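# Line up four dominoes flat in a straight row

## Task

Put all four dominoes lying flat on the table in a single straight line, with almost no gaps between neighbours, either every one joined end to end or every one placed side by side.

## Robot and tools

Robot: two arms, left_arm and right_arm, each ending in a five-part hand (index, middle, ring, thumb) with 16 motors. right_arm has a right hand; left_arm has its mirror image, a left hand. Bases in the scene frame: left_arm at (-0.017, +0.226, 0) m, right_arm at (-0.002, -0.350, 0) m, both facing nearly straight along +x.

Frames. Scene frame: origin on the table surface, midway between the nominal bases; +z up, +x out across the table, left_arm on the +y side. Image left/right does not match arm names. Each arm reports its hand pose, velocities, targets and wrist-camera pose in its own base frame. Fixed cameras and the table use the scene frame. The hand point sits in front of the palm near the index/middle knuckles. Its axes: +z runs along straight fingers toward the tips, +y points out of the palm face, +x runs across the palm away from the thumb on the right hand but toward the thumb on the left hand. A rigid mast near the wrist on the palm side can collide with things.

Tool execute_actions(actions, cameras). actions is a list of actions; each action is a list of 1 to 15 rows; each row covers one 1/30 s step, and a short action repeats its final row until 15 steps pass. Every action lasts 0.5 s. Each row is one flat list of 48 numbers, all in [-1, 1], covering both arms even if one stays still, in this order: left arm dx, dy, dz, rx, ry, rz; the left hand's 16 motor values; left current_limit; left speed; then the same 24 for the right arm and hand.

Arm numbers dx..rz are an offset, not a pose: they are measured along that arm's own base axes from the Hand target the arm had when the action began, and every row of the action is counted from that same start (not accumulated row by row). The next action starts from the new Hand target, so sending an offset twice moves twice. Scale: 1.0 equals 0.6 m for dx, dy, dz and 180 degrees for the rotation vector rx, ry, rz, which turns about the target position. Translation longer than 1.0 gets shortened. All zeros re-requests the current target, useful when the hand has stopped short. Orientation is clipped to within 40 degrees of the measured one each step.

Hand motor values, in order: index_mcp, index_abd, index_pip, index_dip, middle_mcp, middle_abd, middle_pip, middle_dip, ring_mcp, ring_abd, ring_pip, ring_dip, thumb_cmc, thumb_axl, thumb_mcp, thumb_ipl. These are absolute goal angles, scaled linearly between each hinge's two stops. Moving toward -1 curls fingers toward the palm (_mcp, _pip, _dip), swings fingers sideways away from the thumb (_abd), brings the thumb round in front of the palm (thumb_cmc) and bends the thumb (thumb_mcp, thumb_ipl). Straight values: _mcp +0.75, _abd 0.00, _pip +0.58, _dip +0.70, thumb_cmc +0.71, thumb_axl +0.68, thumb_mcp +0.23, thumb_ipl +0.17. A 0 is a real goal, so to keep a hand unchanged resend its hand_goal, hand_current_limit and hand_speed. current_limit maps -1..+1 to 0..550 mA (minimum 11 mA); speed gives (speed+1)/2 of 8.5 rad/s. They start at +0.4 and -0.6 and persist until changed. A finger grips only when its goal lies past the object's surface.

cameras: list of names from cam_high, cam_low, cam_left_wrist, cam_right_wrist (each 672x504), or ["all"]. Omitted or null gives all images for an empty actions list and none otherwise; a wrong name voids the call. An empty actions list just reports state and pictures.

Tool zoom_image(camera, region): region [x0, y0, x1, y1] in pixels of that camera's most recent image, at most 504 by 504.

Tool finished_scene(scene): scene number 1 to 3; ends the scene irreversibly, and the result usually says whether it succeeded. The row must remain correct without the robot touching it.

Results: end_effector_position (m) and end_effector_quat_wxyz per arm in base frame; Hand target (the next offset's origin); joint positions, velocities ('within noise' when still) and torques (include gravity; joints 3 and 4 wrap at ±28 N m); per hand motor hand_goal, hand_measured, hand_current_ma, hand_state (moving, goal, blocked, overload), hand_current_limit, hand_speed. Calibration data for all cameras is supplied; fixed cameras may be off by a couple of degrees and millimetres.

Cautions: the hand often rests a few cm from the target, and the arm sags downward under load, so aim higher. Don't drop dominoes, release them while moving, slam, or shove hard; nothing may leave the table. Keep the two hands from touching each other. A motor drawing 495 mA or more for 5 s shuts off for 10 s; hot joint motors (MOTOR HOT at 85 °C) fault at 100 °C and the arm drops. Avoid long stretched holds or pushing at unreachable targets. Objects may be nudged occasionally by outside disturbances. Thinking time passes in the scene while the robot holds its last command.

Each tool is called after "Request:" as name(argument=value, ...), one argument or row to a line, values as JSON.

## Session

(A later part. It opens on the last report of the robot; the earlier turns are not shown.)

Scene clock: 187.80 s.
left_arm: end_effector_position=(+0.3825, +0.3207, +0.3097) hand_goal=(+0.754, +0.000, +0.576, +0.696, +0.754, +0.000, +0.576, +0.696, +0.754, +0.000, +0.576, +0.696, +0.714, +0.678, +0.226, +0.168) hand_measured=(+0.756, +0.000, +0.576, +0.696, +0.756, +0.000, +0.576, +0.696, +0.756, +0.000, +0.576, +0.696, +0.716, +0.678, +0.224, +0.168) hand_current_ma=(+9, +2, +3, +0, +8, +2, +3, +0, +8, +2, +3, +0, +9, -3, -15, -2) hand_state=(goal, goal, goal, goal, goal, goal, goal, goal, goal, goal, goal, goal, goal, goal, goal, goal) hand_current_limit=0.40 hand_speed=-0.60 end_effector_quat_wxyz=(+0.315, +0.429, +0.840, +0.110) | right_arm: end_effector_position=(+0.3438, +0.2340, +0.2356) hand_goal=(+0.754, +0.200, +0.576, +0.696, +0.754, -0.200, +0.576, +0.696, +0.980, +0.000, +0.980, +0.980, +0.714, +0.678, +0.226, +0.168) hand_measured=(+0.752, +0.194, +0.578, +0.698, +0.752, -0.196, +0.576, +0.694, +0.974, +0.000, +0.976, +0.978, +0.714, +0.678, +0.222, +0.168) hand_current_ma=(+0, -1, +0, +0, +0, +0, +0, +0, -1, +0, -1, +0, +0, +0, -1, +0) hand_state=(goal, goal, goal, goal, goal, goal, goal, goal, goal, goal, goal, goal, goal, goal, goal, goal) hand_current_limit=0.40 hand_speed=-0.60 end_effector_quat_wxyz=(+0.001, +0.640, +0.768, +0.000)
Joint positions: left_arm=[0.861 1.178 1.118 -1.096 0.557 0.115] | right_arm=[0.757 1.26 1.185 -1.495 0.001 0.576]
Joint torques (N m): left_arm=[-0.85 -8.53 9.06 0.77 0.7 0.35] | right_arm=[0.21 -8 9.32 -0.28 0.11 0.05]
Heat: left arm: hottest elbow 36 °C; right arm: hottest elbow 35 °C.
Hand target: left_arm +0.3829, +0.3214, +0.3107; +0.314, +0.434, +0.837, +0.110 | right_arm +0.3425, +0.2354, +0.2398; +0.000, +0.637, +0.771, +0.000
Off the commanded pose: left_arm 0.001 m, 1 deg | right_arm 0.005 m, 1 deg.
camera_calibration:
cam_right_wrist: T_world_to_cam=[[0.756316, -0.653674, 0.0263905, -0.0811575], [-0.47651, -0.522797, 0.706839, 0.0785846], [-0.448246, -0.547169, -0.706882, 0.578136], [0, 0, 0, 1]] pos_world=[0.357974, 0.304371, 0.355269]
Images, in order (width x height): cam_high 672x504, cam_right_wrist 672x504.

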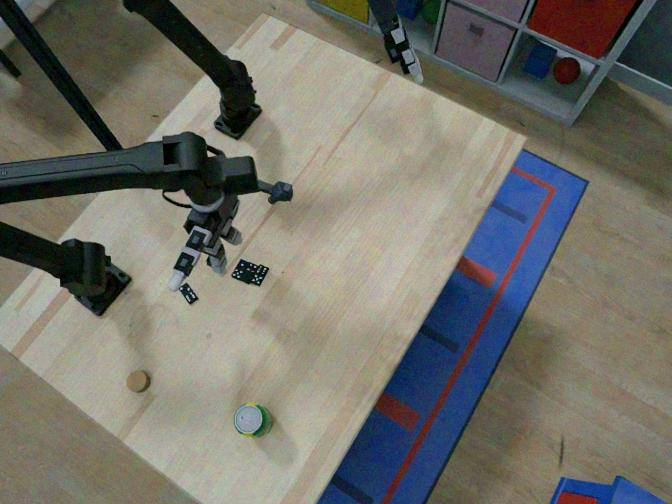

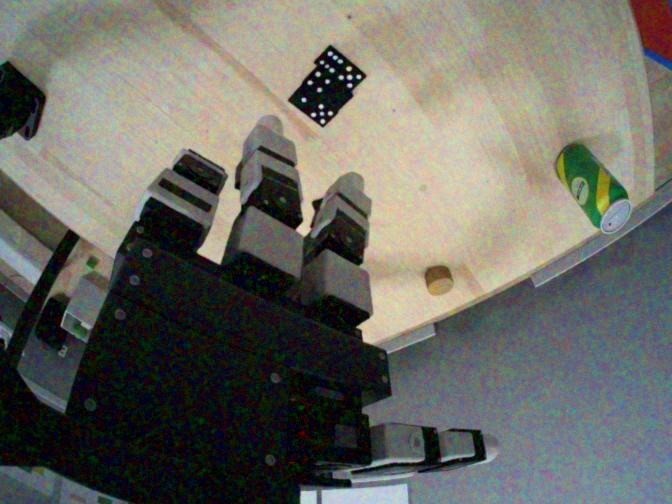

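Request:
execute_actions(
  actions=[
    [[0,0,0,0,0,0,0.754,0,0.576,0.696,0.754,0,0.576,0.696,0.754,0,0.576,0.696,0.714,0.678,0.226,0.168,0.4,-0.6,0.0642,0.018,-0.1417,0,0,-0.008,0.754,0.2,0.576,0.696,0.754,-0.2,0.576,0.696,0.98,0,0.98,0.98,0.714,0.678,0.226,0.168,0.4,-0.6]],
  ],
  cameras=["cam_right_wrist"],
)

Request:
zoom_image(
  camera="cam_right_wrist",
  region=[220, 70, 430, 215],
)

Scene clock: 191.80 s.
left_arm: end_effector_position=(+0.3825, +0.3207, +0.3097) hand_goal=(+0.754, +0.000, +0.576, +0.696, +0.754, +0.000, +0.576, +0.696, +0.754, +0.000, +0.576, +0.696, +0.714, +0.678, +0.226, +0.168) hand_measured=(+0.756, +0.000, +0.576, +0.696, +0.756, +0.000, +0.576, +0.696, +0.756, +0.000, +0.576, +0.696, +0.716, +0.678, +0.224, +0.168) hand_current_ma=(+9, +2, +3, +0, +8, +2, +3, +0, +8, +2, +3, +0, +9, -3, -15, -2) hand_state=(goal, goal, goal, goal, goal, goal, goal, goal, goal, goal, goal, goal, goal, goal, goal, goal) hand_current_limit=0.40 hand_speed=-0.60 end_effector_quat_wxyz=(+0.315, +0.429, +0.840, +0.110) | right_arm: end_effector_position=(+0.3746, +0.2424, +0.1457) hand_goal=(+0.754, +0.200, +0.576, +0.696, +0.754, -0.200, +0.576, +0.696, +0.980, +0.000, +0.980, +0.980, +0.714, +0.678, +0.226, +0.168) hand_measured=(+0.752, +0.196, +0.578, +0.698, +0.752, -0.196, +0.576, +0.694, +0.974, +0.000, +0.976, +0.978, +0.714, +0.678, +0.222, +0.168) hand_current_ma=(+0, -1, +0, +0, +0, +0, +0, +0, -1, +0, -1, +0, +0, +0, -1, +0) hand_state=(goal, goal, goal, goal, goal, goal, goal, goal, goal, goal, goal, goal, goal, goal, goal, goal) hand_current_limit=0.40 hand_speed=-0.60 end_effector_quat_wxyz=(-0.002, +0.650, +0.760, -0.016)
Joint positions: left_arm=[0.861 1.178 1.118 -1.096 0.557 0.115] | right_arm=[0.721 1.407 1.087 -1.283 0 0.566]
Joint torques (N m): left_arm=[-1.03 -7.47 9.06 0.8 0.71 0.33] | right_arm=[-0.79 -10.46 8.9 0.4 0.15 -0.05]
Heat: left arm: hottest elbow 36 °C; right arm: hottest elbow 35 °C.
Hand target: left_arm +0.3829, +0.3214, +0.3107; +0.314, +0.434, +0.837, +0.110 | right_arm +0.3811, +0.2461, +0.1548; +0.000, +0.647, +0.763, +0.000
Off the commanded pose: left_arm 0.001 m, 1 deg | right_arm 0.012 m, 2 deg.
camera_calibration:
cam_right_wrist: T_world_to_cam=[[0.739695, -0.672593, 0.0216822, -0.0851168], [-0.472102, -0.495703, 0.72897, 0.149741], [-0.479552, -0.549452, -0.684202, 0.541955], [0, 0, 0, 1]] pos_world=[0.393549, 0.314756, 0.263495]
Images, in order (width x height): cam_right_wrist 672x504.

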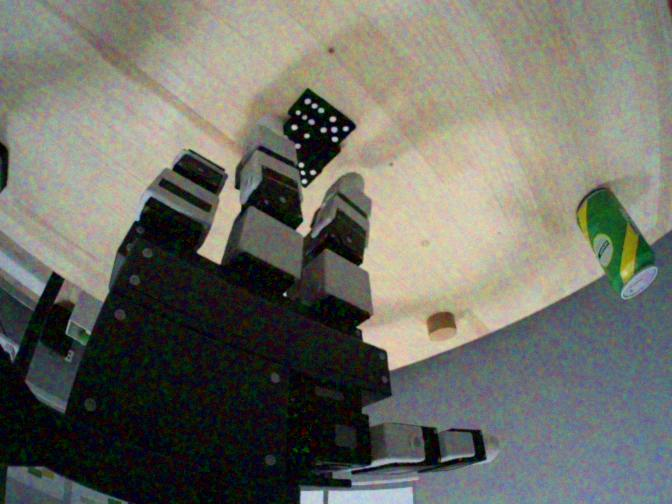

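Scaled by 2.400 from the camera's 672x504 image, which has a finer 960x720 frame.

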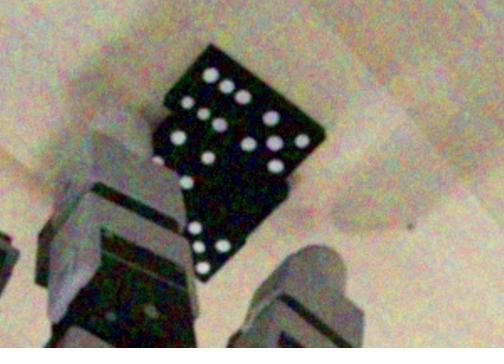

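Request:
execute_actions(
  actions=[
    [[0,0,0,0,0,0,0.754,0,0.576,0.696,0.754,0,0.576,0.696,0.754,0,0.576,0.696,0.714,0.678,0.226,0.168,0.4,-0.6,0.0133,0.01,-0.0183,0,0,0,0.754,0.2,0.576,0.696,0.754,-0.2,0.576,0.696,0.98,0,0.98,0.98,0.714,0.678,0.226,0.168,0.4,-0.6]],
  ],
  cameras=["cam_right_wrist"],
)

Request:
zoom_image(
  camera="cam_right_wrist",
  region=[220, 70, 430, 215],
)

Scene clock: 193.93 s.
left_arm: end_effector_position=(+0.3825, +0.3207, +0.3097) hand_goal=(+0.754, +0.000, +0.576, +0.696, +0.754, +0.000, +0.576, +0.696, +0.754, +0.000, +0.576, +0.696, +0.714, +0.678, +0.226, +0.168) hand_measured=(+0.756, +0.000, +0.576, +0.696, +0.756, +0.000, +0.576, +0.696, +0.756, +0.000, +0.576, +0.696, +0.716, +0.678, +0.224, +0.168) hand_current_ma=(+9, +2, +3, +0, +8, +2, +3, +0, +8, +2, +3, +0, +9, -3, -15, -2) hand_state=(goal, goal, goal, goal, goal, goal, goal, goal, goal, goal, goal, goal, goal, goal, goal, goal) hand_current_limit=0.40 hand_speed=-0.60 end_effector_quat_wxyz=(+0.315, +0.429, +0.840, +0.110) | right_arm: end_effector_position=(+0.3806, +0.2472, +0.1391) hand_goal=(+0.754, +0.200, +0.576, +0.696, +0.754, -0.200, +0.576, +0.696, +0.980, +0.000, +0.980, +0.980, +0.714, +0.678, +0.226, +0.168) hand_measured=(+0.752, +0.196, +0.578, +0.698, +0.752, -0.196, +0.576, +0.694, +0.974, +0.000, +0.976, +0.978, +0.714, +0.678, +0.222, +0.168) hand_current_ma=(+0, -1, +0, +0, +0, +0, +0, +0, -1, +0, -1, +0, +0, +0, -1, +0) hand_state=(goal, goal, goal, goal, goal, goal, goal, goal, goal, goal, goal, goal, goal, goal, goal, goal) hand_current_limit=0.40 hand_speed=-0.60 end_effector_quat_wxyz=(-0.002, +0.650, +0.760, -0.011)
Joint positions: left_arm=[0.861 1.178 1.118 -1.096 0.557 0.115] | right_arm=[0.72 1.427 1.087 -1.253 0 0.564]
Joint torques (N m): left_arm=[-0.5 -8.64 9.07 0.88 0.79 0.29] | right_arm=[-0.79 -8.94 9.33 0.42 0.15 -0.05]
Heat: left arm: hottest elbow 36 °C; right arm: hottest elbow 34 °C.
Hand target: left_arm +0.3829, +0.3214, +0.3107; +0.314, +0.434, +0.837, +0.110 | right_arm +0.3890, +0.2522, +0.1438; +0.000, +0.646, +0.763, +0.000
Off the commanded pose: left_arm 0.001 m, 1 deg | right_arm 0.011 m, 1 deg.
camera_calibration:
cam_right_wrist: T_world_to_cam=[[0.7403, -0.671889, 0.0228128, -0.086821], [-0.477117, -0.501185, 0.721923, 0.164036], [-0.473619, -0.545324, -0.691597, 0.540719], [0, 0, 0, 1]] pos_world=[0.398633, 0.318746, 0.257519]
Images, in order (width x height): cam_right_wrist 672x504.

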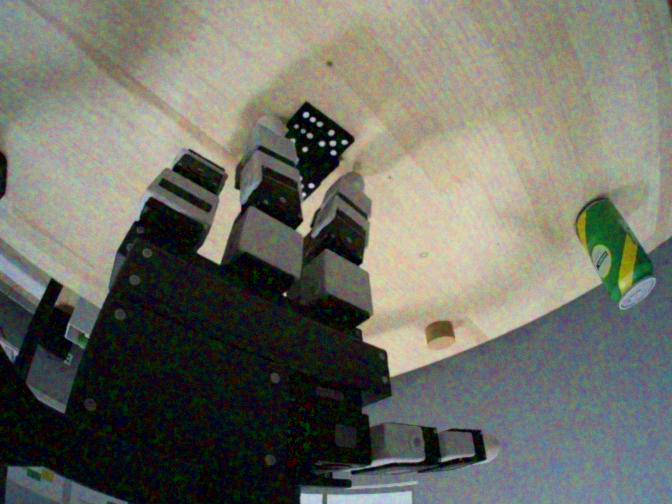

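Scaled by 2.400 from the camera's 672x504 image, which has a finer 960x720 frame.

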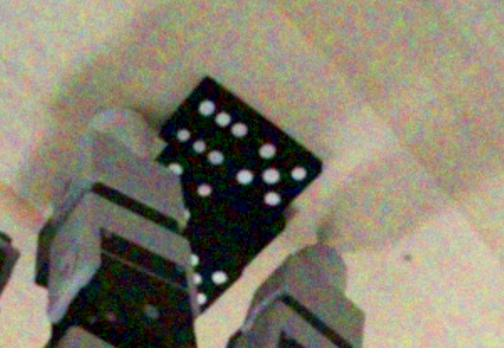

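Request:
execute_actions(
  actions=[
    [[0,0,0,0,0,0,0.754,0,0.576,0.696,0.754,0,0.576,0.696,0.754,0,0.576,0.696,0.714,0.678,0.226,0.168,0.4,-0.6,0.004,0.0033,-0.009,0,0,0,0.754,0.2,0.576,0.696,0.754,-0.2,0.576,0.696,0.98,0,0.98,0.98,0.714,0.678,0.226,0.168,0.4,-0.6]],
    [[0,0,0,0,0,0,0.754,0,0.576,0.696,0.754,0,0.576,0.696,0.754,0,0.576,0.696,0.714,0.678,0.226,0.168,0.4,-0.6,0,0,0,0,0,0,0.754,0.04,0.576,0.696,0.754,-0.04,0.576,0.696,0.98,0,0.98,0.98,0.714,0.678,0.226,0.168,0.4,-0.9]],
  ],
  cameras=["cam_right_wrist"],
)

Request:
zoom_image(
  camera="cam_right_wrist",
  region=[220, 90, 430, 235],
)

Scene clock: 195.67 s.
left_arm: end_effector_position=(+0.3825, +0.3207, +0.3097) hand_goal=(+0.754, +0.000, +0.576, +0.696, +0.754, +0.000, +0.576, +0.696, +0.754, +0.000, +0.576, +0.696, +0.714, +0.678, +0.226, +0.168) hand_measured=(+0.756, +0.000, +0.576, +0.696, +0.756, +0.000, +0.576, +0.696, +0.756, +0.000, +0.576, +0.696, +0.716, +0.678, +0.224, +0.168) hand_current_ma=(+9, +2, +3, +0, +8, +2, +3, +0, +8, +2, +3, +0, +9, -3, -15, -2) hand_state=(goal, goal, goal, goal, goal, goal, goal, goal, goal, goal, goal, goal, goal, goal, goal, goal) hand_current_limit=0.40 hand_speed=-0.60 end_effector_quat_wxyz=(+0.315, +0.429, +0.840, +0.110) | right_arm: end_effector_position=(+0.3835, +0.2495, +0.1348) hand_goal=(+0.754, +0.040, +0.576, +0.696, +0.754, -0.040, +0.576, +0.696, +0.980, +0.000, +0.980, +0.980, +0.714, +0.678, +0.226, +0.168) hand_measured=(+0.752, +0.108, +0.578, +0.698, +0.752, -0.108, +0.576, +0.694, +0.974, +0.000, +0.976, +0.978, +0.714, +0.678, +0.222, +0.168) hand_current_ma=(+0, +75, +0, +0, +0, -75, +0, +0, -1, +0, -1, +0, +0, +0, -1, +0) hand_state=(goal, blocked, goal, goal, goal, blocked, goal, goal, goal, goal, goal, goal, goal, goal, goal, goal) hand_current_limit=0.40 hand_speed=-0.90 end_effector_quat_wxyz=(-0.001, +0.650, +0.760, -0.009)
Joint positions: left_arm=[0.861 1.178 1.118 -1.096 0.557 0.115] | right_arm=[0.719 1.438 1.087 -1.238 0 0.564]
Joint torques (N m): left_arm=[-1.44 -8.35 9.13 0.75 0.76 0.36] | right_arm=[-0.79 -9.17 9.2 0.42 0.14 -0.05]
Heat: left arm: hottest elbow 36 °C; right arm: hottest elbow 34 °C.
Hand target: left_arm +0.3829, +0.3214, +0.3107; +0.314, +0.434, +0.837, +0.110 | right_arm +0.3914, +0.2541, +0.1384; +0.000, +0.646, +0.763, +0.000
Off the commanded pose: left_arm 0.001 m, 1 deg | right_arm 0.010 m, 1 deg.
camera_calibration:
cam_right_wrist: T_world_to_cam=[[0.740223, -0.671965, 0.0230903, -0.0872536], [-0.478594, -0.502467, 0.720052, 0.170831], [-0.472248, -0.54405, -0.693536, 0.539724], [0, 0, 0, 1]] pos_world=[0.401229, 0.320842, 0.253325]
Images, in order (width x height): cam_right_wrist 672x504.

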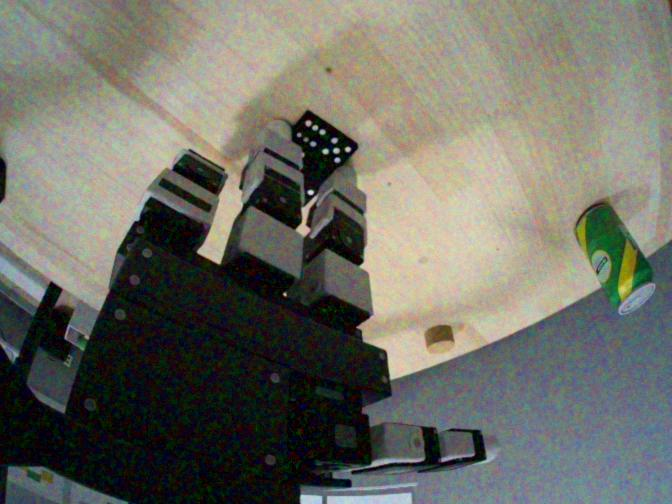

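Scaled by 2.400 from the camera's 672x504 image, which has a finer 960x720 frame.

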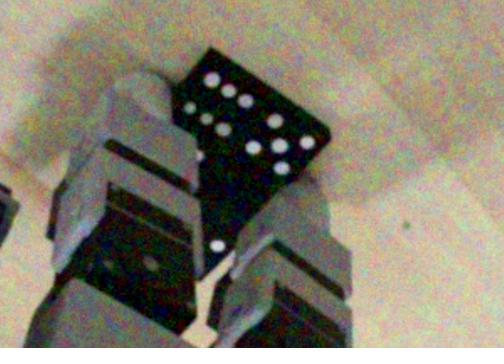

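Request:
execute_actions(
  actions=[
    [[0,0,0,0,0,0,0.754,0,0.576,0.696,0.754,0,0.576,0.696,0.754,0,0.576,0.696,0.714,0.678,0.226,0.168,0.4,-0.6,0,0,0,0,0,0,0.754,0.2,0.576,0.696,0.754,-0.2,0.576,0.696,0.98,0,0.98,0.98,0.714,0.678,0.226,0.168,0.4,-0.6],[0,0,0,0,0,0,0.754,0,0.576,0.696,0.754,0,0.576,0.696,0.754,0,0.576,0.696,0.714,0.678,0.226,0.168,0.4,-0.6,0,0,0,0,0,0,0.754,0.2,0.576,0.696,0.754,-0.2,0.576,0.696,0.98,0,0.98,0.98,0.714,0.678,0.226,0.168,0.4,-0.6],[0,0,0,0,0,0,0.754,0,0.576,0.696,0.754,0,0.576,0.696,0.754,0,0.576,0.696,0.714,0.678,0.226,0.168,0.4,-0.6,0,0,0,0,0,0,0.754,0.2,0.576,0.696,0.754,-0.2,0.576,0.696,0.98,0,0.98,0.98,0.714,0.678,0.226,0.168,0.4,-0.6],[0,0,0,0,0,0,0.754,0,0.576,0.696,0.754,0,0.576,0.696,0.754,0,0.576,0.696,0.714,0.678,0.226,0.168,0.4,-0.6,0,0,0,0,0,0,0.754,0.2,0.576,0.696,0.754,-0.2,0.576,0.696,0.98,0,0.98,0.98,0.714,0.678,0.226,0.168,0.4,-0.6],[0,0,0,0,0,0,0.754,0,0.576,0.696,0.754,0,0.576,0.696,0.754,0,0.576,0.696,0.714,0.678,0.226,0.168,0.4,-0.6,0.0,0,0.04,0,0,0,0.754,0.2,0.576,0.696,0.754,-0.2,0.576,0.696,0.98,0,0.98,0.98,0.714,0.678,0.226,0.168,0.4,-0.6],[0,0,0,0,0,0,0.754,0,0.576,0.696,0.754,0,0.576,0.696,0.754,0,0.576,0.696,0.714,0.678,0.226,0.168,0.4,-0.6,0.0,0,0.13,0,0,0,0.754,0.2,0.576,0.696,0.754,-0.2,0.576,0.696,0.98,0,0.98,0.98,0.714,0.678,0.226,0.168,0.4,-0.6]],
    [[0,0,0,0,0,0,0.754,0,0.576,0.696,0.754,0,0.576,0.696,0.754,0,0.576,0.696,0.714,0.678,0.226,0.168,0.4,-0.6,-0.14,-0.062,0.01,0,0,0.172,0.754,0.2,0.576,0.696,0.754,-0.2,0.576,0.696,0.98,0,0.98,0.98,0.714,0.678,0.226,0.168,0.4,-0.6]],
    [[0,0,0,0,0,0,0.754,0,0.576,0.696,0.754,0,0.576,0.696,0.754,0,0.576,0.696,0.714,0.678,0.226,0.168,0.4,-0.6,-0.14,-0.062,-0.03,0,0,0.172,0.754,0.2,0.576,0.696,0.754,-0.2,0.576,0.696,0.98,0,0.98,0.98,0.714,0.678,0.226,0.168,0.4,-0.6]],
  ],
  cameras=["cam_right_wrist","cam_high"],
)

Request:
zoom_image(
  camera="cam_right_wrist",
  region=[220, 70, 430, 215],
)

Request:
zoom_image(
  camera="cam_high",
  region=[215, 235, 315, 310],
)

Scene clock: 200.20 s.
left_arm: end_effector_position=(+0.3825, +0.3207, +0.3097) hand_goal=(+0.754, +0.000, +0.576, +0.696, +0.754, +0.000, +0.576, +0.696, +0.754, +0.000, +0.576, +0.696, +0.714, +0.678, +0.226, +0.168) hand_measured=(+0.756, +0.000, +0.576, +0.696, +0.756, +0.000, +0.576, +0.696, +0.756, +0.000, +0.576, +0.696, +0.716, +0.678, +0.224, +0.168) hand_current_ma=(+9, +2, +3, +0, +8, +2, +3, +0, +8, +2, +3, +0, +9, -3, -15, -2) hand_state=(goal, goal, goal, goal, goal, goal, goal, goal, goal, goal, goal, goal, goal, goal, goal, goal) hand_current_limit=0.40 hand_speed=-0.60 end_effector_quat_wxyz=(+0.315, +0.429, +0.840, +0.110) | right_arm: end_effector_position=(+0.2228, +0.1791, +0.2058) hand_goal=(+0.754, +0.200, +0.576, +0.696, +0.754, -0.200, +0.576, +0.696, +0.980, +0.000, +0.980, +0.980, +0.714, +0.678, +0.226, +0.168) hand_measured=(+0.752, +0.196, +0.578, +0.698, +0.752, -0.196, +0.576, +0.694, +0.974, +0.000, +0.976, +0.978, +0.712, +0.678, +0.222, +0.168) hand_current_ma=(+0, -1, +0, +0, +0, +0, +0, +0, -2, +0, -1, +0, +0, +0, -1, +0) hand_state=(goal, goal, goal, goal, goal, goal, goal, goal, goal, goal, goal, goal, goal, goal, goal, goal) hand_current_limit=0.40 hand_speed=-0.60 end_effector_quat_wxyz=(+0.007, +0.172, +0.985, -0.001)
Joint positions: left_arm=[0.861 1.178 1.118 -1.096 0.557 0.115] | right_arm=[0.566 0.838 0.827 -1.551 0.011 -0.66]
Joint torques (N m): left_arm=[-2.26 -8.12 9.33 0.76 0.72 0.37] | right_arm=[-0.97 -0.38 8.85 0.06 -0.05 -0.03]
Heat: left arm: hottest elbow 36 °C; right arm: hottest elbow 34 °C.
Hand target: left_arm +0.3829, +0.3214, +0.3107; +0.314, +0.434, +0.837, +0.110 | right_arm +0.2234, +0.1797, +0.2044; +0.000, +0.162, +0.987, +0.000
Off the commanded pose: left_arm 0.001 m, 1 deg | right_arm 0.002 m, 1 deg.
camera_calibration:
cam_right_wrist: T_world_to_cam=[[0.94464, 0.326138, 0.035898, -0.244236], [0.204386, -0.670496, 0.713205, -0.11325], [0.256672, -0.666385, -0.700036, 0.335724], [0, 0, 0, 1]] pos_world=[0.167691, 0.227443, 0.324557]
Images, in order (width x height): cam_high 672x504, cam_right_wrist 672x504.

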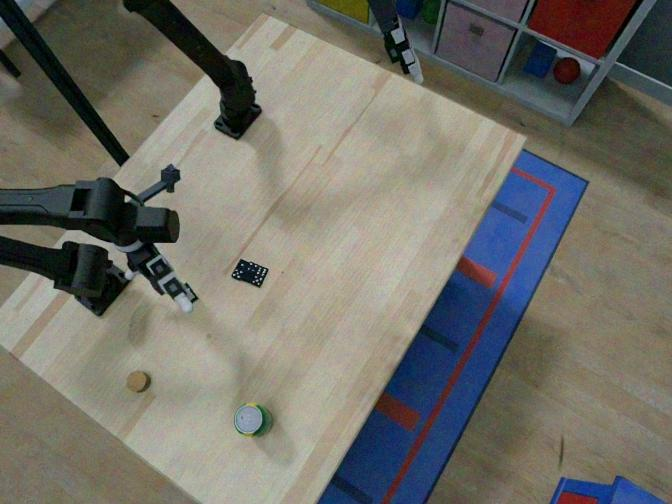

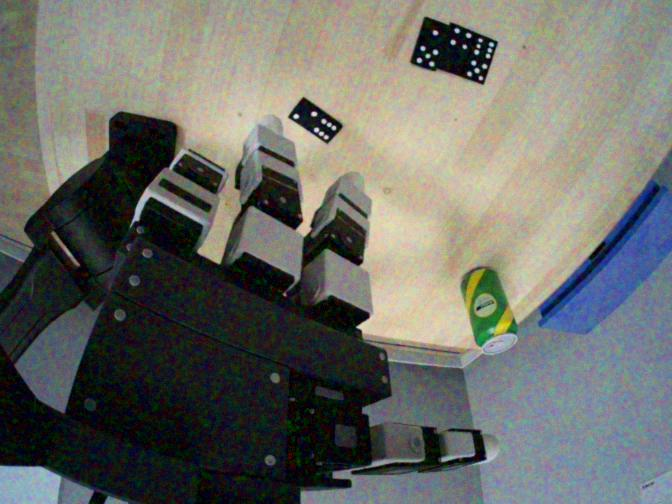

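Scaled by 2.400 from the camera's 672x504 image, which has a finer 960x720 frame.

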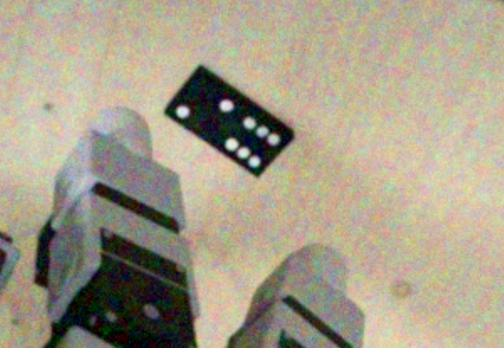

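Scaled by 5.040 from the camera's 672x504 image, which has a finer 960x720 frame.

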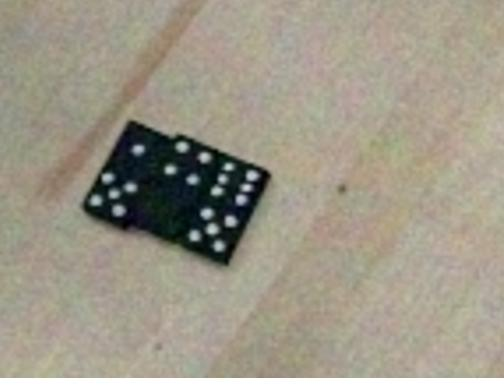

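Request:
zoom_image(
  camera="cam_right_wrist",
  region=[395, 0, 515, 100],
)

Request:
zoom_image(
  camera="cam_high",
  region=[225, 252, 275, 292],
)

Scaled by 4.200 from the camera's 672x504 image, which has a finer 960x720 frame.

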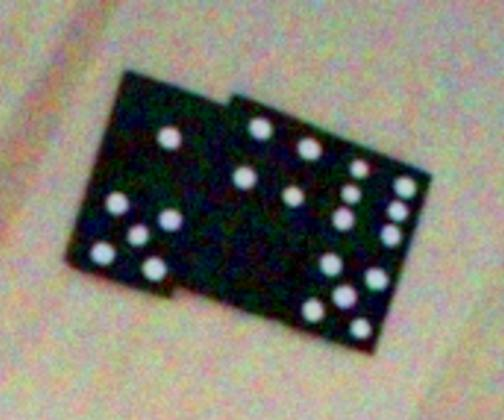

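Scaled by 10.080 from the camera's 672x504 image, which has a finer 960x720 frame.

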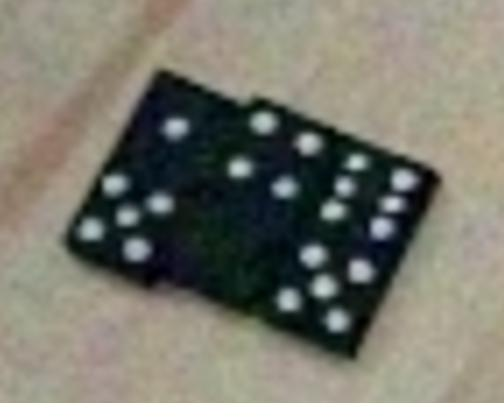

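Request:
execute_actions(
  actions=[
    [[0,0,0,0,0,0,0.754,0,0.576,0.696,0.754,0,0.576,0.696,0.754,0,0.576,0.696,0.714,0.678,0.226,0.168,0.4,-0.6,0.005,-0.0067,-0.088,0,0,-0.007,0.754,0.2,0.576,0.696,0.754,-0.2,0.576,0.696,0.98,0,0.98,0.98,0.714,0.678,0.226,0.168,0.4,-0.6]],
  ],
  cameras=["cam_right_wrist"],
)

Request:
zoom_image(
  camera="cam_right_wrist",
  region=[220, 90, 430, 235],
)

Scene clock: 203.57 s.
left_arm: end_effector_position=(+0.3825, +0.3207, +0.3097) hand_goal=(+0.754, +0.000, +0.576, +0.696, +0.754, +0.000, +0.576, +0.696, +0.754, +0.000, +0.576, +0.696, +0.714, +0.678, +0.226, +0.168) hand_measured=(+0.756, +0.000, +0.576, +0.696, +0.756, +0.000, +0.576, +0.696, +0.756, +0.000, +0.576, +0.696, +0.716, +0.678, +0.224, +0.168) hand_current_ma=(+9, +2, +3, +0, +8, +2, +3, +0, +8, +2, +3, +0, +9, -3, -15, -2) hand_state=(goal, goal, goal, goal, goal, goal, goal, goal, goal, goal, goal, goal, goal, goal, goal, goal) hand_current_limit=0.40 hand_speed=-0.60 end_effector_quat_wxyz=(+0.315, +0.429, +0.840, +0.110) | right_arm: end_effector_position=(+0.2236, +0.1741, +0.1521) hand_goal=(+0.754, +0.200, +0.576, +0.696, +0.754, -0.200, +0.576, +0.696, +0.980, +0.000, +0.980, +0.980, +0.714, +0.678, +0.226, +0.168) hand_measured=(+0.752, +0.196, +0.578, +0.698, +0.752, -0.196, +0.576, +0.694, +0.974, +0.000, +0.976, +0.978, +0.712, +0.678, +0.222, +0.168) hand_current_ma=(+0, -1, +0, +0, +0, +0, +0, +0, -2, +0, -1, +0, +0, +0, -1, +0) hand_state=(goal, goal, goal, goal, goal, goal, goal, goal, goal, goal, goal, goal, goal, goal, goal, goal) hand_current_limit=0.40 hand_speed=-0.60 end_effector_quat_wxyz=(-0.001, +0.177, +0.984, -0.003)
Joint positions: left_arm=[0.861 1.178 1.118 -1.096 0.557 0.115] | right_arm=[0.54 0.857 0.697 -1.417 0.003 -0.676]
Joint torques (N m): left_arm=[0.15 -7.41 9.36 0.96 0.72 0.31] | right_arm=[-1.03 -0.21 8.61 0.61 -0.05 -0.05]
Heat: left arm: hottest elbow 36 °C; right arm: hottest elbow 34 °C.
Hand target: left_arm +0.3829, +0.3214, +0.3107; +0.314, +0.434, +0.837, +0.110 | right_arm +0.2264, +0.1757, +0.1516; +0.000, +0.173, +0.985, +0.000
Off the commanded pose: left_arm 0.001 m, 1 deg | right_arm 0.003 m, 1 deg.
camera_calibration:
cam_right_wrist: T_world_to_cam=[[0.948294, 0.316792, 0.0195082, -0.238098], [0.209811, -0.6718, 0.710397, -0.0789397], [0.238154, -0.669572, -0.703531, 0.299815], [0, 0, 0, 1]] pos_world=[0.170947, 0.223144, 0.271652]
Images, in order (width x height): cam_right_wrist 672x504.

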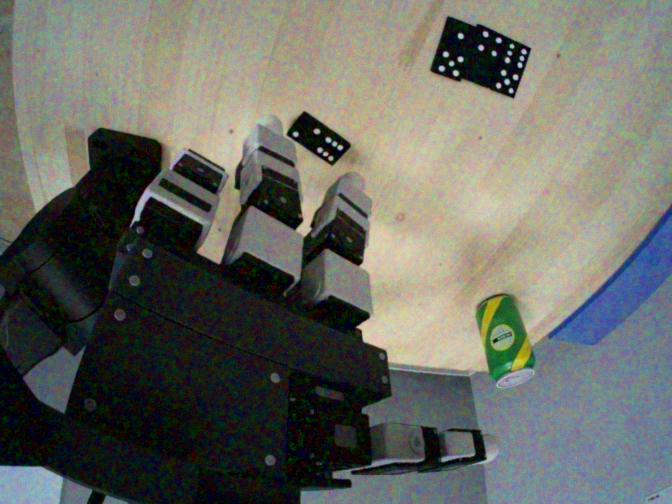

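Scaled by 2.400 from the camera's 672x504 image, which has a finer 960x720 frame.

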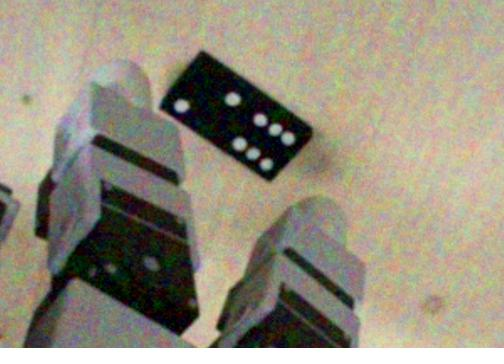

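Request:
execute_actions(
  actions=[
    [[0,0,0,0,0,0,0.754,0,0.576,0.696,0.754,0,0.576,0.696,0.754,0,0.576,0.696,0.714,0.678,0.226,0.168,0.4,-0.6,0.006,0.0075,-0.0335,0,0,-0.004,0.754,0.2,0.576,0.696,0.754,-0.2,0.576,0.696,0.98,0,0.98,0.98,0.714,0.678,0.226,0.168,0.4,-0.6]],
  ],
  cameras=["cam_right_wrist"],
)

Request:
zoom_image(
  camera="cam_right_wrist",
  region=[220, 90, 430, 235],
)

Scene clock: 205.27 s.
left_arm: end_effector_position=(+0.3825, +0.3207, +0.3097) hand_goal=(+0.754, +0.000, +0.576, +0.696, +0.754, +0.000, +0.576, +0.696, +0.754, +0.000, +0.576, +0.696, +0.714, +0.678, +0.226, +0.168) hand_measured=(+0.756, +0.000, +0.576, +0.696, +0.756, +0.000, +0.576, +0.696, +0.756, +0.000, +0.576, +0.696, +0.716, +0.678, +0.224, +0.168) hand_current_ma=(+9, +2, +3, +0, +8, +2, +3, +0, +8, +2, +3, +0, +9, -3, -15, -2) hand_state=(goal, goal, goal, goal, goal, goal, goal, goal, goal, goal, goal, goal, goal, goal, goal, goal) hand_current_limit=0.40 hand_speed=-0.60 end_effector_quat_wxyz=(+0.315, +0.429, +0.840, +0.110) | right_arm: end_effector_position=(+0.2286, +0.1777, +0.1333) hand_goal=(+0.754, +0.200, +0.576, +0.696, +0.754, -0.200, +0.576, +0.696, +0.980, +0.000, +0.980, +0.980, +0.714, +0.678, +0.226, +0.168) hand_measured=(+0.752, +0.196, +0.578, +0.698, +0.752, -0.196, +0.576, +0.694, +0.974, +0.000, +0.976, +0.978, +0.712, +0.678, +0.222, +0.168) hand_current_ma=(+0, -1, +0, +0, +0, +0, +0, +0, -2, +0, -1, +0, +0, +0, -1, +0) hand_state=(goal, goal, goal, goal, goal, goal, goal, goal, goal, goal, goal, goal, goal, goal, goal, goal) hand_current_limit=0.40 hand_speed=-0.60 end_effector_quat_wxyz=(-0.001, +0.176, +0.984, -0.002)
Joint positions: left_arm=[0.861 1.178 1.118 -1.096 0.557 0.115] | right_arm=[0.541 0.889 0.661 -1.347 0.003 -0.676]
Joint torques (N m): left_arm=[-1.32 -7.77 9.02 1.17 0.71 0.31] | right_arm=[0.44 -0.62 8.2 0.43 -0.07 0.22]
Heat: left arm: hottest elbow 36 °C; right arm: hottest elbow 34 °C.
Hand target: left_arm +0.3829, +0.3214, +0.3107; +0.314, +0.434, +0.837, +0.110 | right_arm +0.2300, +0.1803, +0.1316; +0.000, +0.179, +0.984, +0.001
Off the commanded pose: left_arm 0.001 m, 1 deg | right_arm 0.003 m, 0 deg.
camera_calibration:
cam_right_wrist: T_world_to_cam=[[0.947791, 0.318138, 0.0219237, -0.244021], [0.209471, -0.672939, 0.709419, -0.0638603], [0.240446, -0.667788, -0.704446, 0.287039], [0, 0, 0, 1]] pos_world=[0.17564, 0.22634, 0.252857]
Images, in order (width x height): cam_right_wrist 672x504.

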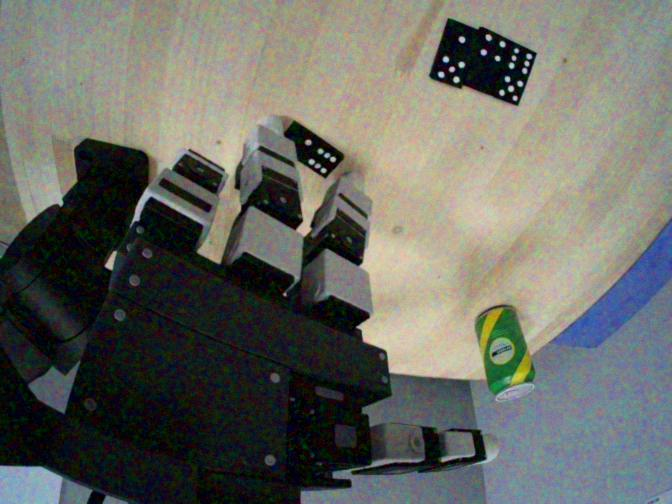

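Scaled by 2.400 from the camera's 672x504 image, which has a finer 960x720 frame.

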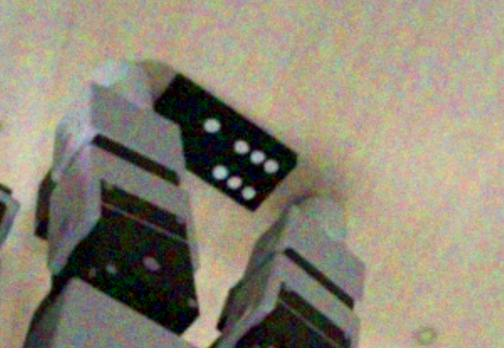

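Request:
execute_actions(
  actions=[
    [[0,0,0,0,0,0,0.754,0,0.576,0.696,0.754,0,0.576,0.696,0.754,0,0.576,0.696,0.714,0.678,0.226,0.168,0.4,-0.6,0,0,0,0,0,0,0.754,0.04,0.576,0.696,0.754,-0.04,0.576,0.696,0.98,0,0.98,0.98,0.714,0.678,0.226,0.168,0.4,-0.9]],
  ],
)

Scene clock: 206.60 s.
left_arm: end_effector_position=(+0.3825, +0.3207, +0.3097) hand_goal=(+0.754, +0.000, +0.576, +0.696, +0.754, +0.000, +0.576, +0.696, +0.754, +0.000, +0.576, +0.696, +0.714, +0.678, +0.226, +0.168) hand_measured=(+0.756, +0.000, +0.576, +0.696, +0.756, +0.000, +0.576, +0.696, +0.756, +0.000, +0.576, +0.696, +0.716, +0.678, +0.224, +0.168) hand_current_ma=(+9, +2, +3, +0, +8, +2, +3, +0, +8, +2, +3, +0, +9, -3, -15, -2) hand_state=(goal, goal, goal, goal, goal, goal, goal, goal, goal, goal, goal, goal, goal, goal, goal, goal) hand_current_limit=0.40 hand_speed=-0.60 end_effector_quat_wxyz=(+0.315, +0.429, +0.840, +0.110) | right_arm: end_effector_position=(+0.2286, +0.1777, +0.1333) hand_goal=(+0.754, +0.040, +0.576, +0.696, +0.754, -0.040, +0.576, +0.696, +0.980, +0.000, +0.980, +0.980, +0.714, +0.678, +0.226, +0.168) hand_measured=(+0.752, +0.112, +0.578, +0.698, +0.752, -0.114, +0.576, +0.694, +0.974, +0.000, +0.976, +0.978, +0.712, +0.678, +0.222, +0.168) hand_current_ma=(+0, +84, +0, +0, +0, -86, +0, +0, -2, +0, -1, +0, +0, +0, -1, +0) hand_state=(goal, blocked, goal, goal, goal, blocked, goal, goal, goal, goal, goal, goal, goal, goal, goal, goal) hand_current_limit=0.40 hand_speed=-0.90 end_effector_quat_wxyz=(-0.001, +0.176, +0.984, -0.002)
Joint positions: left_arm=[0.861 1.178 1.118 -1.096 0.557 0.115] | right_arm=[0.541 0.889 0.661 -1.347 0.003 -0.676]
Joint torques (N m): left_arm=[-0.79 -7.71 9.36 0.79 0.72 0.34] | right_arm=[0.15 -0.62 8.24 0.58 -0.07 0.23]
Heat: left arm: hottest elbow 36 °C; right arm: hottest elbow 34 °C.
Hand target: left_arm +0.3829, +0.3214, +0.3107; +0.314, +0.434, +0.837, +0.110 | right_arm +0.2300, +0.1802, +0.1316; +0.000, +0.179, +0.984, +0.000
Off the commanded pose: left_arm 0.001 m, 1 deg | right_arm 0.003 m, 0 deg.

Request:
execute_actions(
  actions=[
    [[0,0,0,0,0,0,0.754,0,0.576,0.696,0.754,0,0.576,0.696,0.754,0,0.576,0.696,0.714,0.678,0.226,0.168,0.4,-0.6,0.02,0.012,0.007,0,0,-0.05,0.754,0.04,0.576,0.696,0.754,-0.04,0.576,0.696,0.98,0,0.98,0.98,0.714,0.678,0.226,0.168,0.4,-0.9],[0,0,0,0,0,0,0.754,0,0.576,0.696,0.754,0,0.576,0.696,0.754,0,0.576,0.696,0.714,0.678,0.226,0.168,0.4,-0.6,0.042,0.028,0.01,0,0,-0.11,0.754,0.04,0.576,0.696,0.754,-0.04,0.576,0.696,0.98,0,0.98,0.98,0.714,0.678,0.226,0.168,0.4,-0.9],[0,0,0,0,0,0,0.754,0,0.576,0.696,0.754,0,0.576,0.696,0.754,0,0.576,0.696,0.714,0.678,0.226,0.168,0.4,-0.6,0.0667,0.0433,0.012,0,0,-0.1667,0.754,0.04,0.576,0.696,0.754,-0.04,0.576,0.696,0.98,0,0.98,0.98,0.714,0.678,0.226,0.168,0.4,-0.9]],
  ],
  cameras=["cam_right_wrist"],
)

Request:
zoom_image(
  camera="cam_right_wrist",
  region=[220, 90, 430, 235],
)

Scene clock: 209.27 s.
left_arm: end_effector_position=(+0.3825, +0.3207, +0.3097) hand_goal=(+0.754, +0.000, +0.576, +0.696, +0.754, +0.000, +0.576, +0.696, +0.754, +0.000, +0.576, +0.696, +0.714, +0.678, +0.226, +0.168) hand_measured=(+0.756, +0.000, +0.576, +0.696, +0.756, +0.000, +0.576, +0.696, +0.756, +0.000, +0.576, +0.696, +0.716, +0.678, +0.224, +0.168) hand_current_ma=(+9, +2, +3, +0, +8, +2, +3, +0, +8, +2, +3, +0, +9, -3, -15, -2) hand_state=(goal, goal, goal, goal, goal, goal, goal, goal, goal, goal, goal, goal, goal, goal, goal, goal) hand_current_limit=0.40 hand_speed=-0.60 end_effector_quat_wxyz=(+0.315, +0.429, +0.840, +0.110) | right_arm: end_effector_position=(+0.2588, +0.1929, +0.1292) hand_goal=(+0.754, +0.040, +0.576, +0.696, +0.754, -0.040, +0.576, +0.696, +0.980, +0.000, +0.980, +0.980, +0.714, +0.678, +0.226, +0.168) hand_measured=(+0.764, +0.128, +0.584, +0.702, +0.758, -0.104, +0.578, +0.696, +0.974, +0.000, +0.976, +0.978, +0.714, +0.678, +0.222, +0.168) hand_current_ma=(+4, +119, +2, +1, +1, -66, +0, +0, -2, +0, -1, +0, +0, +0, -1, +0) hand_state=(goal, blocked, goal, goal, goal, blocked, goal, goal, goal, goal, goal, goal, goal, goal, goal, goal) hand_current_limit=0.40 hand_speed=-0.90 end_effector_quat_wxyz=(-0.006, +0.420, +0.908, -0.010)
Joint positions: left_arm=[0.861 1.178 1.118 -1.096 0.557 0.115] | right_arm=[0.713 1.006 0.719 -1.307 -0.003 0.008]
Joint torques (N m): left_arm=[-1.38 -7.88 9.11 1.05 0.75 0.3] | right_arm=[0.67 -0.62 10.99 0.59 -0.19 0.27]
Heat: left arm: hottest elbow 36 °C; right arm: hottest elbow 34 °C.
Hand target: left_arm +0.3829, +0.3214, +0.3107; +0.314, +0.434, +0.837, +0.110 | right_arm +0.2700, +0.2061, +0.1387; +0.000, +0.427, +0.904, +0.000
Off the commanded pose: left_arm 0.001 m, 1 deg | right_arm 0.020 m, 2 deg.
camera_calibration:
cam_right_wrist: T_world_to_cam=[[0.982203, -0.187619, 0.00875118, -0.187103], [-0.136718, -0.682235, 0.718237, 0.0331094], [-0.128784, -0.706651, -0.695744, 0.389025], [0, 0, 0, 1]] pos_world=[0.2384, 0.262389, 0.248519]
Images, in order (width x height): cam_right_wrist 672x504.

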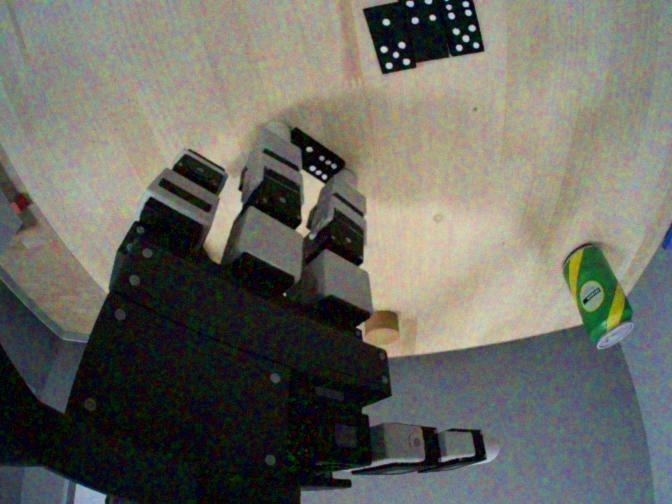

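Scaled by 2.400 from the camera's 672x504 image, which has a finer 960x720 frame.

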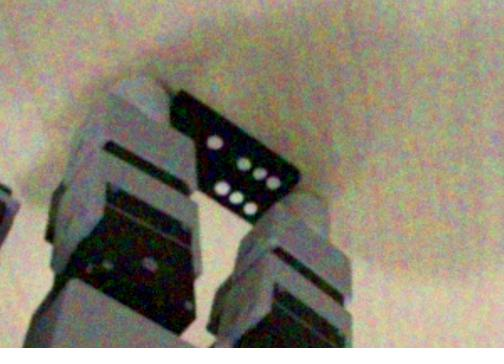

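Request:
execute_actions(
  actions=[
    [[0,0,0,0,0,0,0.754,0,0.576,0.696,0.754,0,0.576,0.696,0.754,0,0.576,0.696,0.714,0.678,0.226,0.168,0.4,-0.6,0.02,0.008,0.009,0,0,-0.04,0.754,0.04,0.576,0.696,0.754,-0.04,0.576,0.696,0.98,0,0.98,0.98,0.714,0.678,0.226,0.168,0.4,-0.9],[0,0,0,0,0,0,0.754,0,0.576,0.696,0.754,0,0.576,0.696,0.754,0,0.576,0.696,0.714,0.678,0.226,0.168,0.4,-0.6,0.05,0.016,0.015,0,0,-0.11,0.754,0.04,0.576,0.696,0.754,-0.04,0.576,0.696,0.98,0,0.98,0.98,0.714,0.678,0.226,0.168,0.4,-0.9],[0,0,0,0,0,0,0.754,0,0.576,0.696,0.754,0,0.576,0.696,0.754,0,0.576,0.696,0.714,0.678,0.226,0.168,0.4,-0.6,0.078,0.0232,0.0185,0,0,-0.163,0.754,0.04,0.576,0.696,0.754,-0.04,0.576,0.696,0.98,0,0.98,0.98,0.714,0.678,0.226,0.168,0.4,-0.9]],
  ],
  cameras=["cam_right_wrist"],
)

Request:
zoom_image(
  camera="cam_right_wrist",
  region=[220, 60, 430, 235],
)

Scene clock: 211.37 s.
left_arm: end_effector_position=(+0.3825, +0.3207, +0.3097) hand_goal=(+0.754, +0.000, +0.576, +0.696, +0.754, +0.000, +0.576, +0.696, +0.754, +0.000, +0.576, +0.696, +0.714, +0.678, +0.226, +0.168) hand_measured=(+0.756, +0.000, +0.576, +0.696, +0.756, +0.000, +0.576, +0.696, +0.756, +0.000, +0.576, +0.696, +0.716, +0.678, +0.224, +0.168) hand_current_ma=(+9, +2, +3, +0, +8, +2, +3, +0, +8, +2, +3, +0, +9, -3, -15, -2) hand_state=(goal, goal, goal, goal, goal, goal, goal, goal, goal, goal, goal, goal, goal, goal, goal, goal) hand_current_limit=0.40 hand_speed=-0.60 end_effector_quat_wxyz=(+0.315, +0.429, +0.840, +0.110) | right_arm: end_effector_position=(+0.3003, +0.2046, +0.1299) hand_goal=(+0.754, +0.040, +0.576, +0.696, +0.754, -0.040, +0.576, +0.696, +0.980, +0.000, +0.980, +0.980, +0.714, +0.678, +0.226, +0.168) hand_measured=(+0.754, +0.126, +0.578, +0.700, +0.758, -0.104, +0.580, +0.696, +0.974, +0.000, +0.976, +0.978, +0.714, +0.678, +0.222, +0.168) hand_current_ma=(+0, +112, +0, +0, +1, -66, +1, +0, -2, +0, -1, +0, +0, +0, -1, +0) hand_state=(goal, blocked, goal, goal, goal, blocked, goal, goal, goal, goal, goal, goal, goal, goal, goal, goal) hand_current_limit=0.40 hand_speed=-0.90 end_effector_quat_wxyz=(-0.008, +0.636, +0.771, -0.021)
Joint positions: left_arm=[0.861 1.178 1.118 -1.096 0.557 0.115] | right_arm=[0.775 1.207 0.865 -1.273 -0.012 0.584]
Joint torques (N m): left_arm=[-1.08 -7.94 9.18 0.79 0.73 0.32] | right_arm=[0.32 -4.66 12.68 0.12 0.32 0.26]
Heat: left arm: hottest elbow 36 °C; right arm: hottest elbow 34 °C.
Hand target: left_arm +0.3829, +0.3214, +0.3107; +0.314, +0.434, +0.837, +0.110 | right_arm +0.3168, +0.2202, +0.1498; +0.000, +0.642, +0.766, +0.000
Off the commanded pose: left_arm 0.001 m, 1 deg | right_arm 0.030 m, 3 deg.
camera_calibration:
cam_right_wrist: T_world_to_cam=[[0.764057, -0.645087, 0.00895706, -0.0665002], [-0.441278, -0.512431, 0.736674, 0.100611], [-0.470629, -0.566813, -0.676189, 0.474543], [0, 0, 0, 1]] pos_world=[0.318541, 0.277635, 0.247359]
Images, in order (width x height): cam_right_wrist 672x504.

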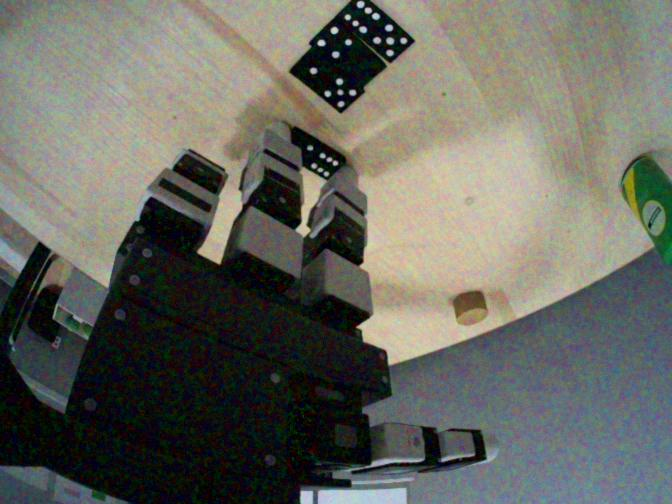

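Scaled by 2.400 from the camera's 672x504 image, which has a finer 960x720 frame.

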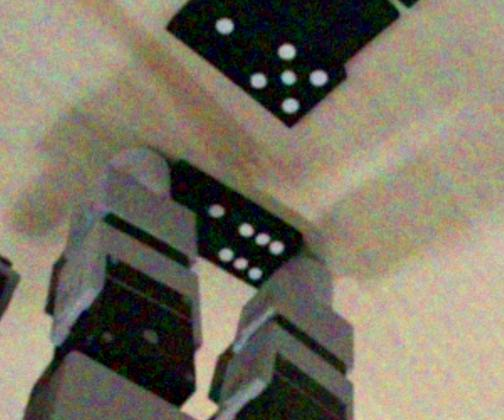

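Request:
execute_actions(
  actions=[
    [[0,0,0,0,0,0,0.754,0,0.576,0.696,0.754,0,0.576,0.696,0.754,0,0.576,0.696,0.714,0.678,0.226,0.168,0.4,-0.6,0.006,0.02,0.005,0,0,-0.02,0.754,0.04,0.576,0.696,0.754,-0.04,0.576,0.696,0.98,0,0.98,0.98,0.714,0.678,0.226,0.168,0.4,-0.9],[0,0,0,0,0,0,0.754,0,0.576,0.696,0.754,0,0.576,0.696,0.754,0,0.576,0.696,0.714,0.678,0.226,0.168,0.4,-0.6,0.0235,0.0517,0.008,0,0,-0.035,0.754,0.04,0.576,0.696,0.754,-0.04,0.576,0.696,0.98,0,0.98,0.98,0.714,0.678,0.226,0.168,0.4,-0.9]],
  ],
  cameras=["cam_right_wrist"],
)

Request:
zoom_image(
  camera="cam_right_wrist",
  region=[270, 50, 410, 200],
)

Scene clock: 215.37 s.
left_arm: end_effector_position=(+0.3825, +0.3207, +0.3097) hand_goal=(+0.754, +0.000, +0.576, +0.696, +0.754, +0.000, +0.576, +0.696, +0.754, +0.000, +0.576, +0.696, +0.714, +0.678, +0.226, +0.168) hand_measured=(+0.756, +0.000, +0.576, +0.696, +0.756, +0.000, +0.576, +0.696, +0.756, +0.000, +0.576, +0.696, +0.716, +0.678, +0.224, +0.168) hand_current_ma=(+9, +2, +3, +0, +8, +2, +3, +0, +8, +2, +3, +0, +9, -3, -15, -2) hand_state=(goal, goal, goal, goal, goal, goal, goal, goal, goal, goal, goal, goal, goal, goal, goal, goal) hand_current_limit=0.40 hand_speed=-0.60 end_effector_quat_wxyz=(+0.315, +0.429, +0.840, +0.110) | right_arm: end_effector_position=(+0.3161, +0.2353, +0.1358) hand_goal=(+0.754, +0.040, +0.576, +0.696, +0.754, -0.040, +0.576, +0.696, +0.980, +0.000, +0.980, +0.980, +0.714, +0.678, +0.226, +0.168) hand_measured=(+0.754, +0.078, +0.578, +0.700, +0.756, -0.076, +0.580, +0.696, +0.974, +0.000, +0.976, +0.978, +0.714, +0.678, +0.222, +0.168) hand_current_ma=(+0, +26, +0, +0, +0, -23, +0, +0, -2, +0, -1, +0, +0, +0, -1, +0) hand_state=(goal, blocked, goal, goal, goal, blocked, goal, goal, goal, goal, goal, goal, goal, goal, goal, goal) hand_current_limit=0.40 hand_speed=-0.90 end_effector_quat_wxyz=(-0.002, +0.679, +0.734, -0.023)
Joint positions: left_arm=[0.861 1.178 1.118 -1.096 0.557 0.115] | right_arm=[0.829 1.316 0.973 -1.273 -0.005 0.752]
Joint torques (N m): left_arm=[-1.73 -7.12 9.17 0.58 0.69 0.38] | right_arm=[0.03 -6.59 12.62 -0.03 0.3 0.32]
Heat: left arm: hottest elbow 36 °C; right arm: hottest elbow 35 °C.
Hand target: left_arm +0.3829, +0.3214, +0.3107; +0.314, +0.434, +0.837, +0.110 | right_arm +0.3310, +0.2511, +0.1546; +0.000, +0.684, +0.730, +0.000
Off the commanded pose: left_arm 0.001 m, 1 deg | right_arm 0.029 m, 3 deg.
camera_calibration:
cam_right_wrist: T_world_to_cam=[[0.685856, -0.727352, 0.0236638, -0.0167717], [-0.502314, -0.449627, 0.73859, 0.123243], [-0.526575, -0.518453, -0.673739, 0.509388], [0, 0, 0, 1]] pos_world=[0.341641, 0.307309, 0.252565]
Images, in order (width x height): cam_right_wrist 672x504.

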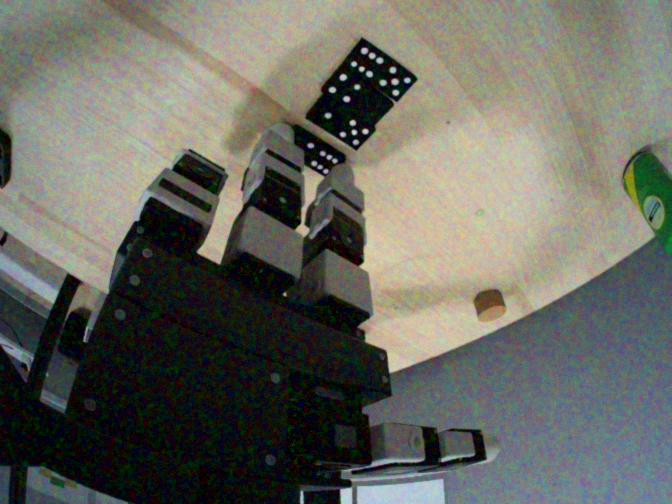

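Scaled by 3.360 from the camera's 672x504 image, which has a finer 960x720 frame.

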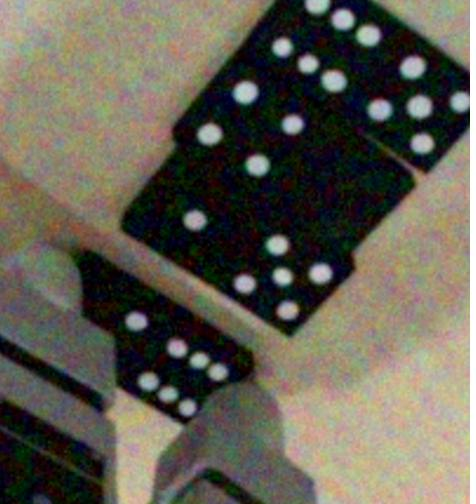

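Request:
execute_actions(
  actions=[
    [[0,0,0,0,0,0,0.754,0,0.576,0.696,0.754,0,0.576,0.696,0.754,0,0.576,0.696,0.714,0.678,0.226,0.168,0.4,-0.6,0.0,0.0,0.0,0,0,0,0.754,0.17,0.576,0.696,0.754,-0.17,0.576,0.696,0.98,0,0.98,0.98,0.714,0.678,0.226,0.168,0.4,-0.6],[0,0,0,0,0,0,0.754,0,0.576,0.696,0.754,0,0.576,0.696,0.754,0,0.576,0.696,0.714,0.678,0.226,0.168,0.4,-0.6,0.0,0.0,0.0,0,0,0,0.754,0.17,0.576,0.696,0.754,-0.17,0.576,0.696,0.98,0,0.98,0.98,0.714,0.678,0.226,0.168,0.4,-0.6],[0,0,0,0,0,0,0.754,0,0.576,0.696,0.754,0,0.576,0.696,0.754,0,0.576,0.696,0.714,0.678,0.226,0.168,0.4,-0.6,0.0,0.0,-0.0,0,0,0,0.754,0.17,0.576,0.696,0.754,-0.17,0.576,0.696,0.98,0,0.98,0.98,0.714,0.678,0.226,0.168,0.4,-0.6],[0,0,0,0,0,0,0.754,0,0.576,0.696,0.754,0,0.576,0.696,0.754,0,0.576,0.696,0.714,0.678,0.226,0.168,0.4,-0.6,0.0,0.0,-0.012,0,0,-0.007,0.754,0.17,0.576,0.696,0.754,-0.17,0.576,0.696,0.98,0,0.98,0.98,0.714,0.678,0.226,0.168,0.4,-0.6]],
    [[0,0,0,0,0,0,0.754,0,0.576,0.696,0.754,0,0.576,0.696,0.754,0,0.576,0.696,0.714,0.678,0.226,0.168,0.4,-0.6,0.0,0.0,0.0,0,0,0,0.754,0.04,0.576,0.696,0.754,-0.04,0.576,0.696,0.98,0,0.98,0.98,0.714,0.678,0.226,0.168,0.4,-0.9]],
  ],
  cameras=["cam_right_wrist"],
)

Request:
zoom_image(
  camera="cam_right_wrist",
  region=[270, 50, 410, 200],
)

Scene clock: 218.03 s.
left_arm: end_effector_position=(+0.3825, +0.3207, +0.3097) hand_goal=(+0.754, +0.000, +0.576, +0.696, +0.754, +0.000, +0.576, +0.696, +0.754, +0.000, +0.576, +0.696, +0.714, +0.678, +0.226, +0.168) hand_measured=(+0.756, +0.000, +0.576, +0.696, +0.756, +0.000, +0.576, +0.696, +0.756, +0.000, +0.576, +0.696, +0.716, +0.678, +0.224, +0.168) hand_current_ma=(+9, +2, +3, +0, +8, +2, +3, +0, +8, +2, +3, +0, +9, -3, -15, -2) hand_state=(goal, goal, goal, goal, goal, goal, goal, goal, goal, goal, goal, goal, goal, goal, goal, goal) hand_current_limit=0.40 hand_speed=-0.60 end_effector_quat_wxyz=(+0.315, +0.429, +0.840, +0.110) | right_arm: end_effector_position=(+0.3174, +0.2350, +0.1304) hand_goal=(+0.754, +0.040, +0.576, +0.696, +0.754, -0.040, +0.576, +0.696, +0.980, +0.000, +0.980, +0.980, +0.714, +0.678, +0.226, +0.168) hand_measured=(+0.754, +0.114, +0.578, +0.700, +0.754, -0.118, +0.578, +0.696, +0.974, +0.000, +0.976, +0.978, +0.714, +0.678, +0.222, +0.168) hand_current_ma=(+0, +86, +0, +0, +0, -97, +0, +0, -2, +0, -1, +0, +0, +0, -1, +0) hand_state=(goal, blocked, goal, goal, goal, blocked, goal, goal, goal, goal, goal, goal, goal, goal, goal, goal) hand_current_limit=0.40 hand_speed=-0.90 end_effector_quat_wxyz=(-0.002, +0.688, +0.725, -0.026)
Joint positions: left_arm=[0.861 1.178 1.118 -1.096 0.557 0.115] | right_arm=[0.83 1.332 0.973 -1.263 -0.005 0.777]
Joint torques (N m): left_arm=[-0.79 -8.23 9.02 0.92 0.75 0.29] | right_arm=[0.32 -7.12 11.88 0.25 0.3 0.29]
Heat: left arm: hottest elbow 36 °C; right arm: hottest elbow 35 °C.
Hand target: left_arm +0.3829, +0.3214, +0.3107; +0.314, +0.434, +0.837, +0.110 | right_arm +0.3309, +0.2512, +0.1473; +0.000, +0.692, +0.722, +0.000
Off the commanded pose: left_arm 0.001 m, 1 deg | right_arm 0.027 m, 3 deg.
camera_calibration:
cam_right_wrist: T_world_to_cam=[[0.66752, -0.744146, 0.0257547, -0.00819326], [-0.511114, -0.432782, 0.742605, 0.126094], [-0.541461, -0.508868, -0.669234, 0.508164], [0, 0, 0, 1]] pos_world=[0.345069, 0.307063, 0.246653]
Images, in order (width x height): cam_right_wrist 672x504.

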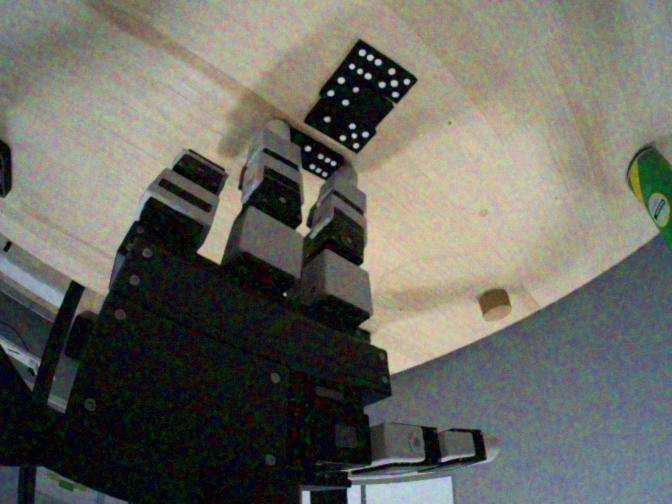

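Scaled by 3.360 from the camera's 672x504 image, which has a finer 960x720 frame.

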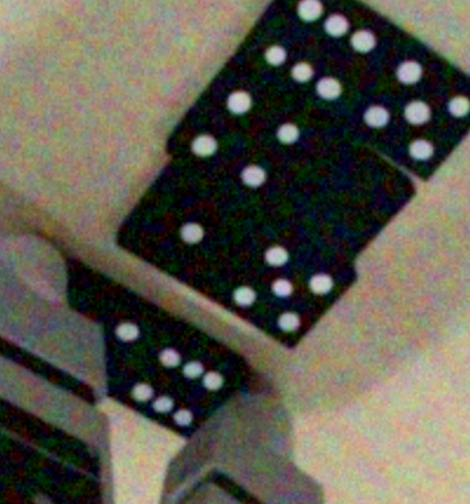

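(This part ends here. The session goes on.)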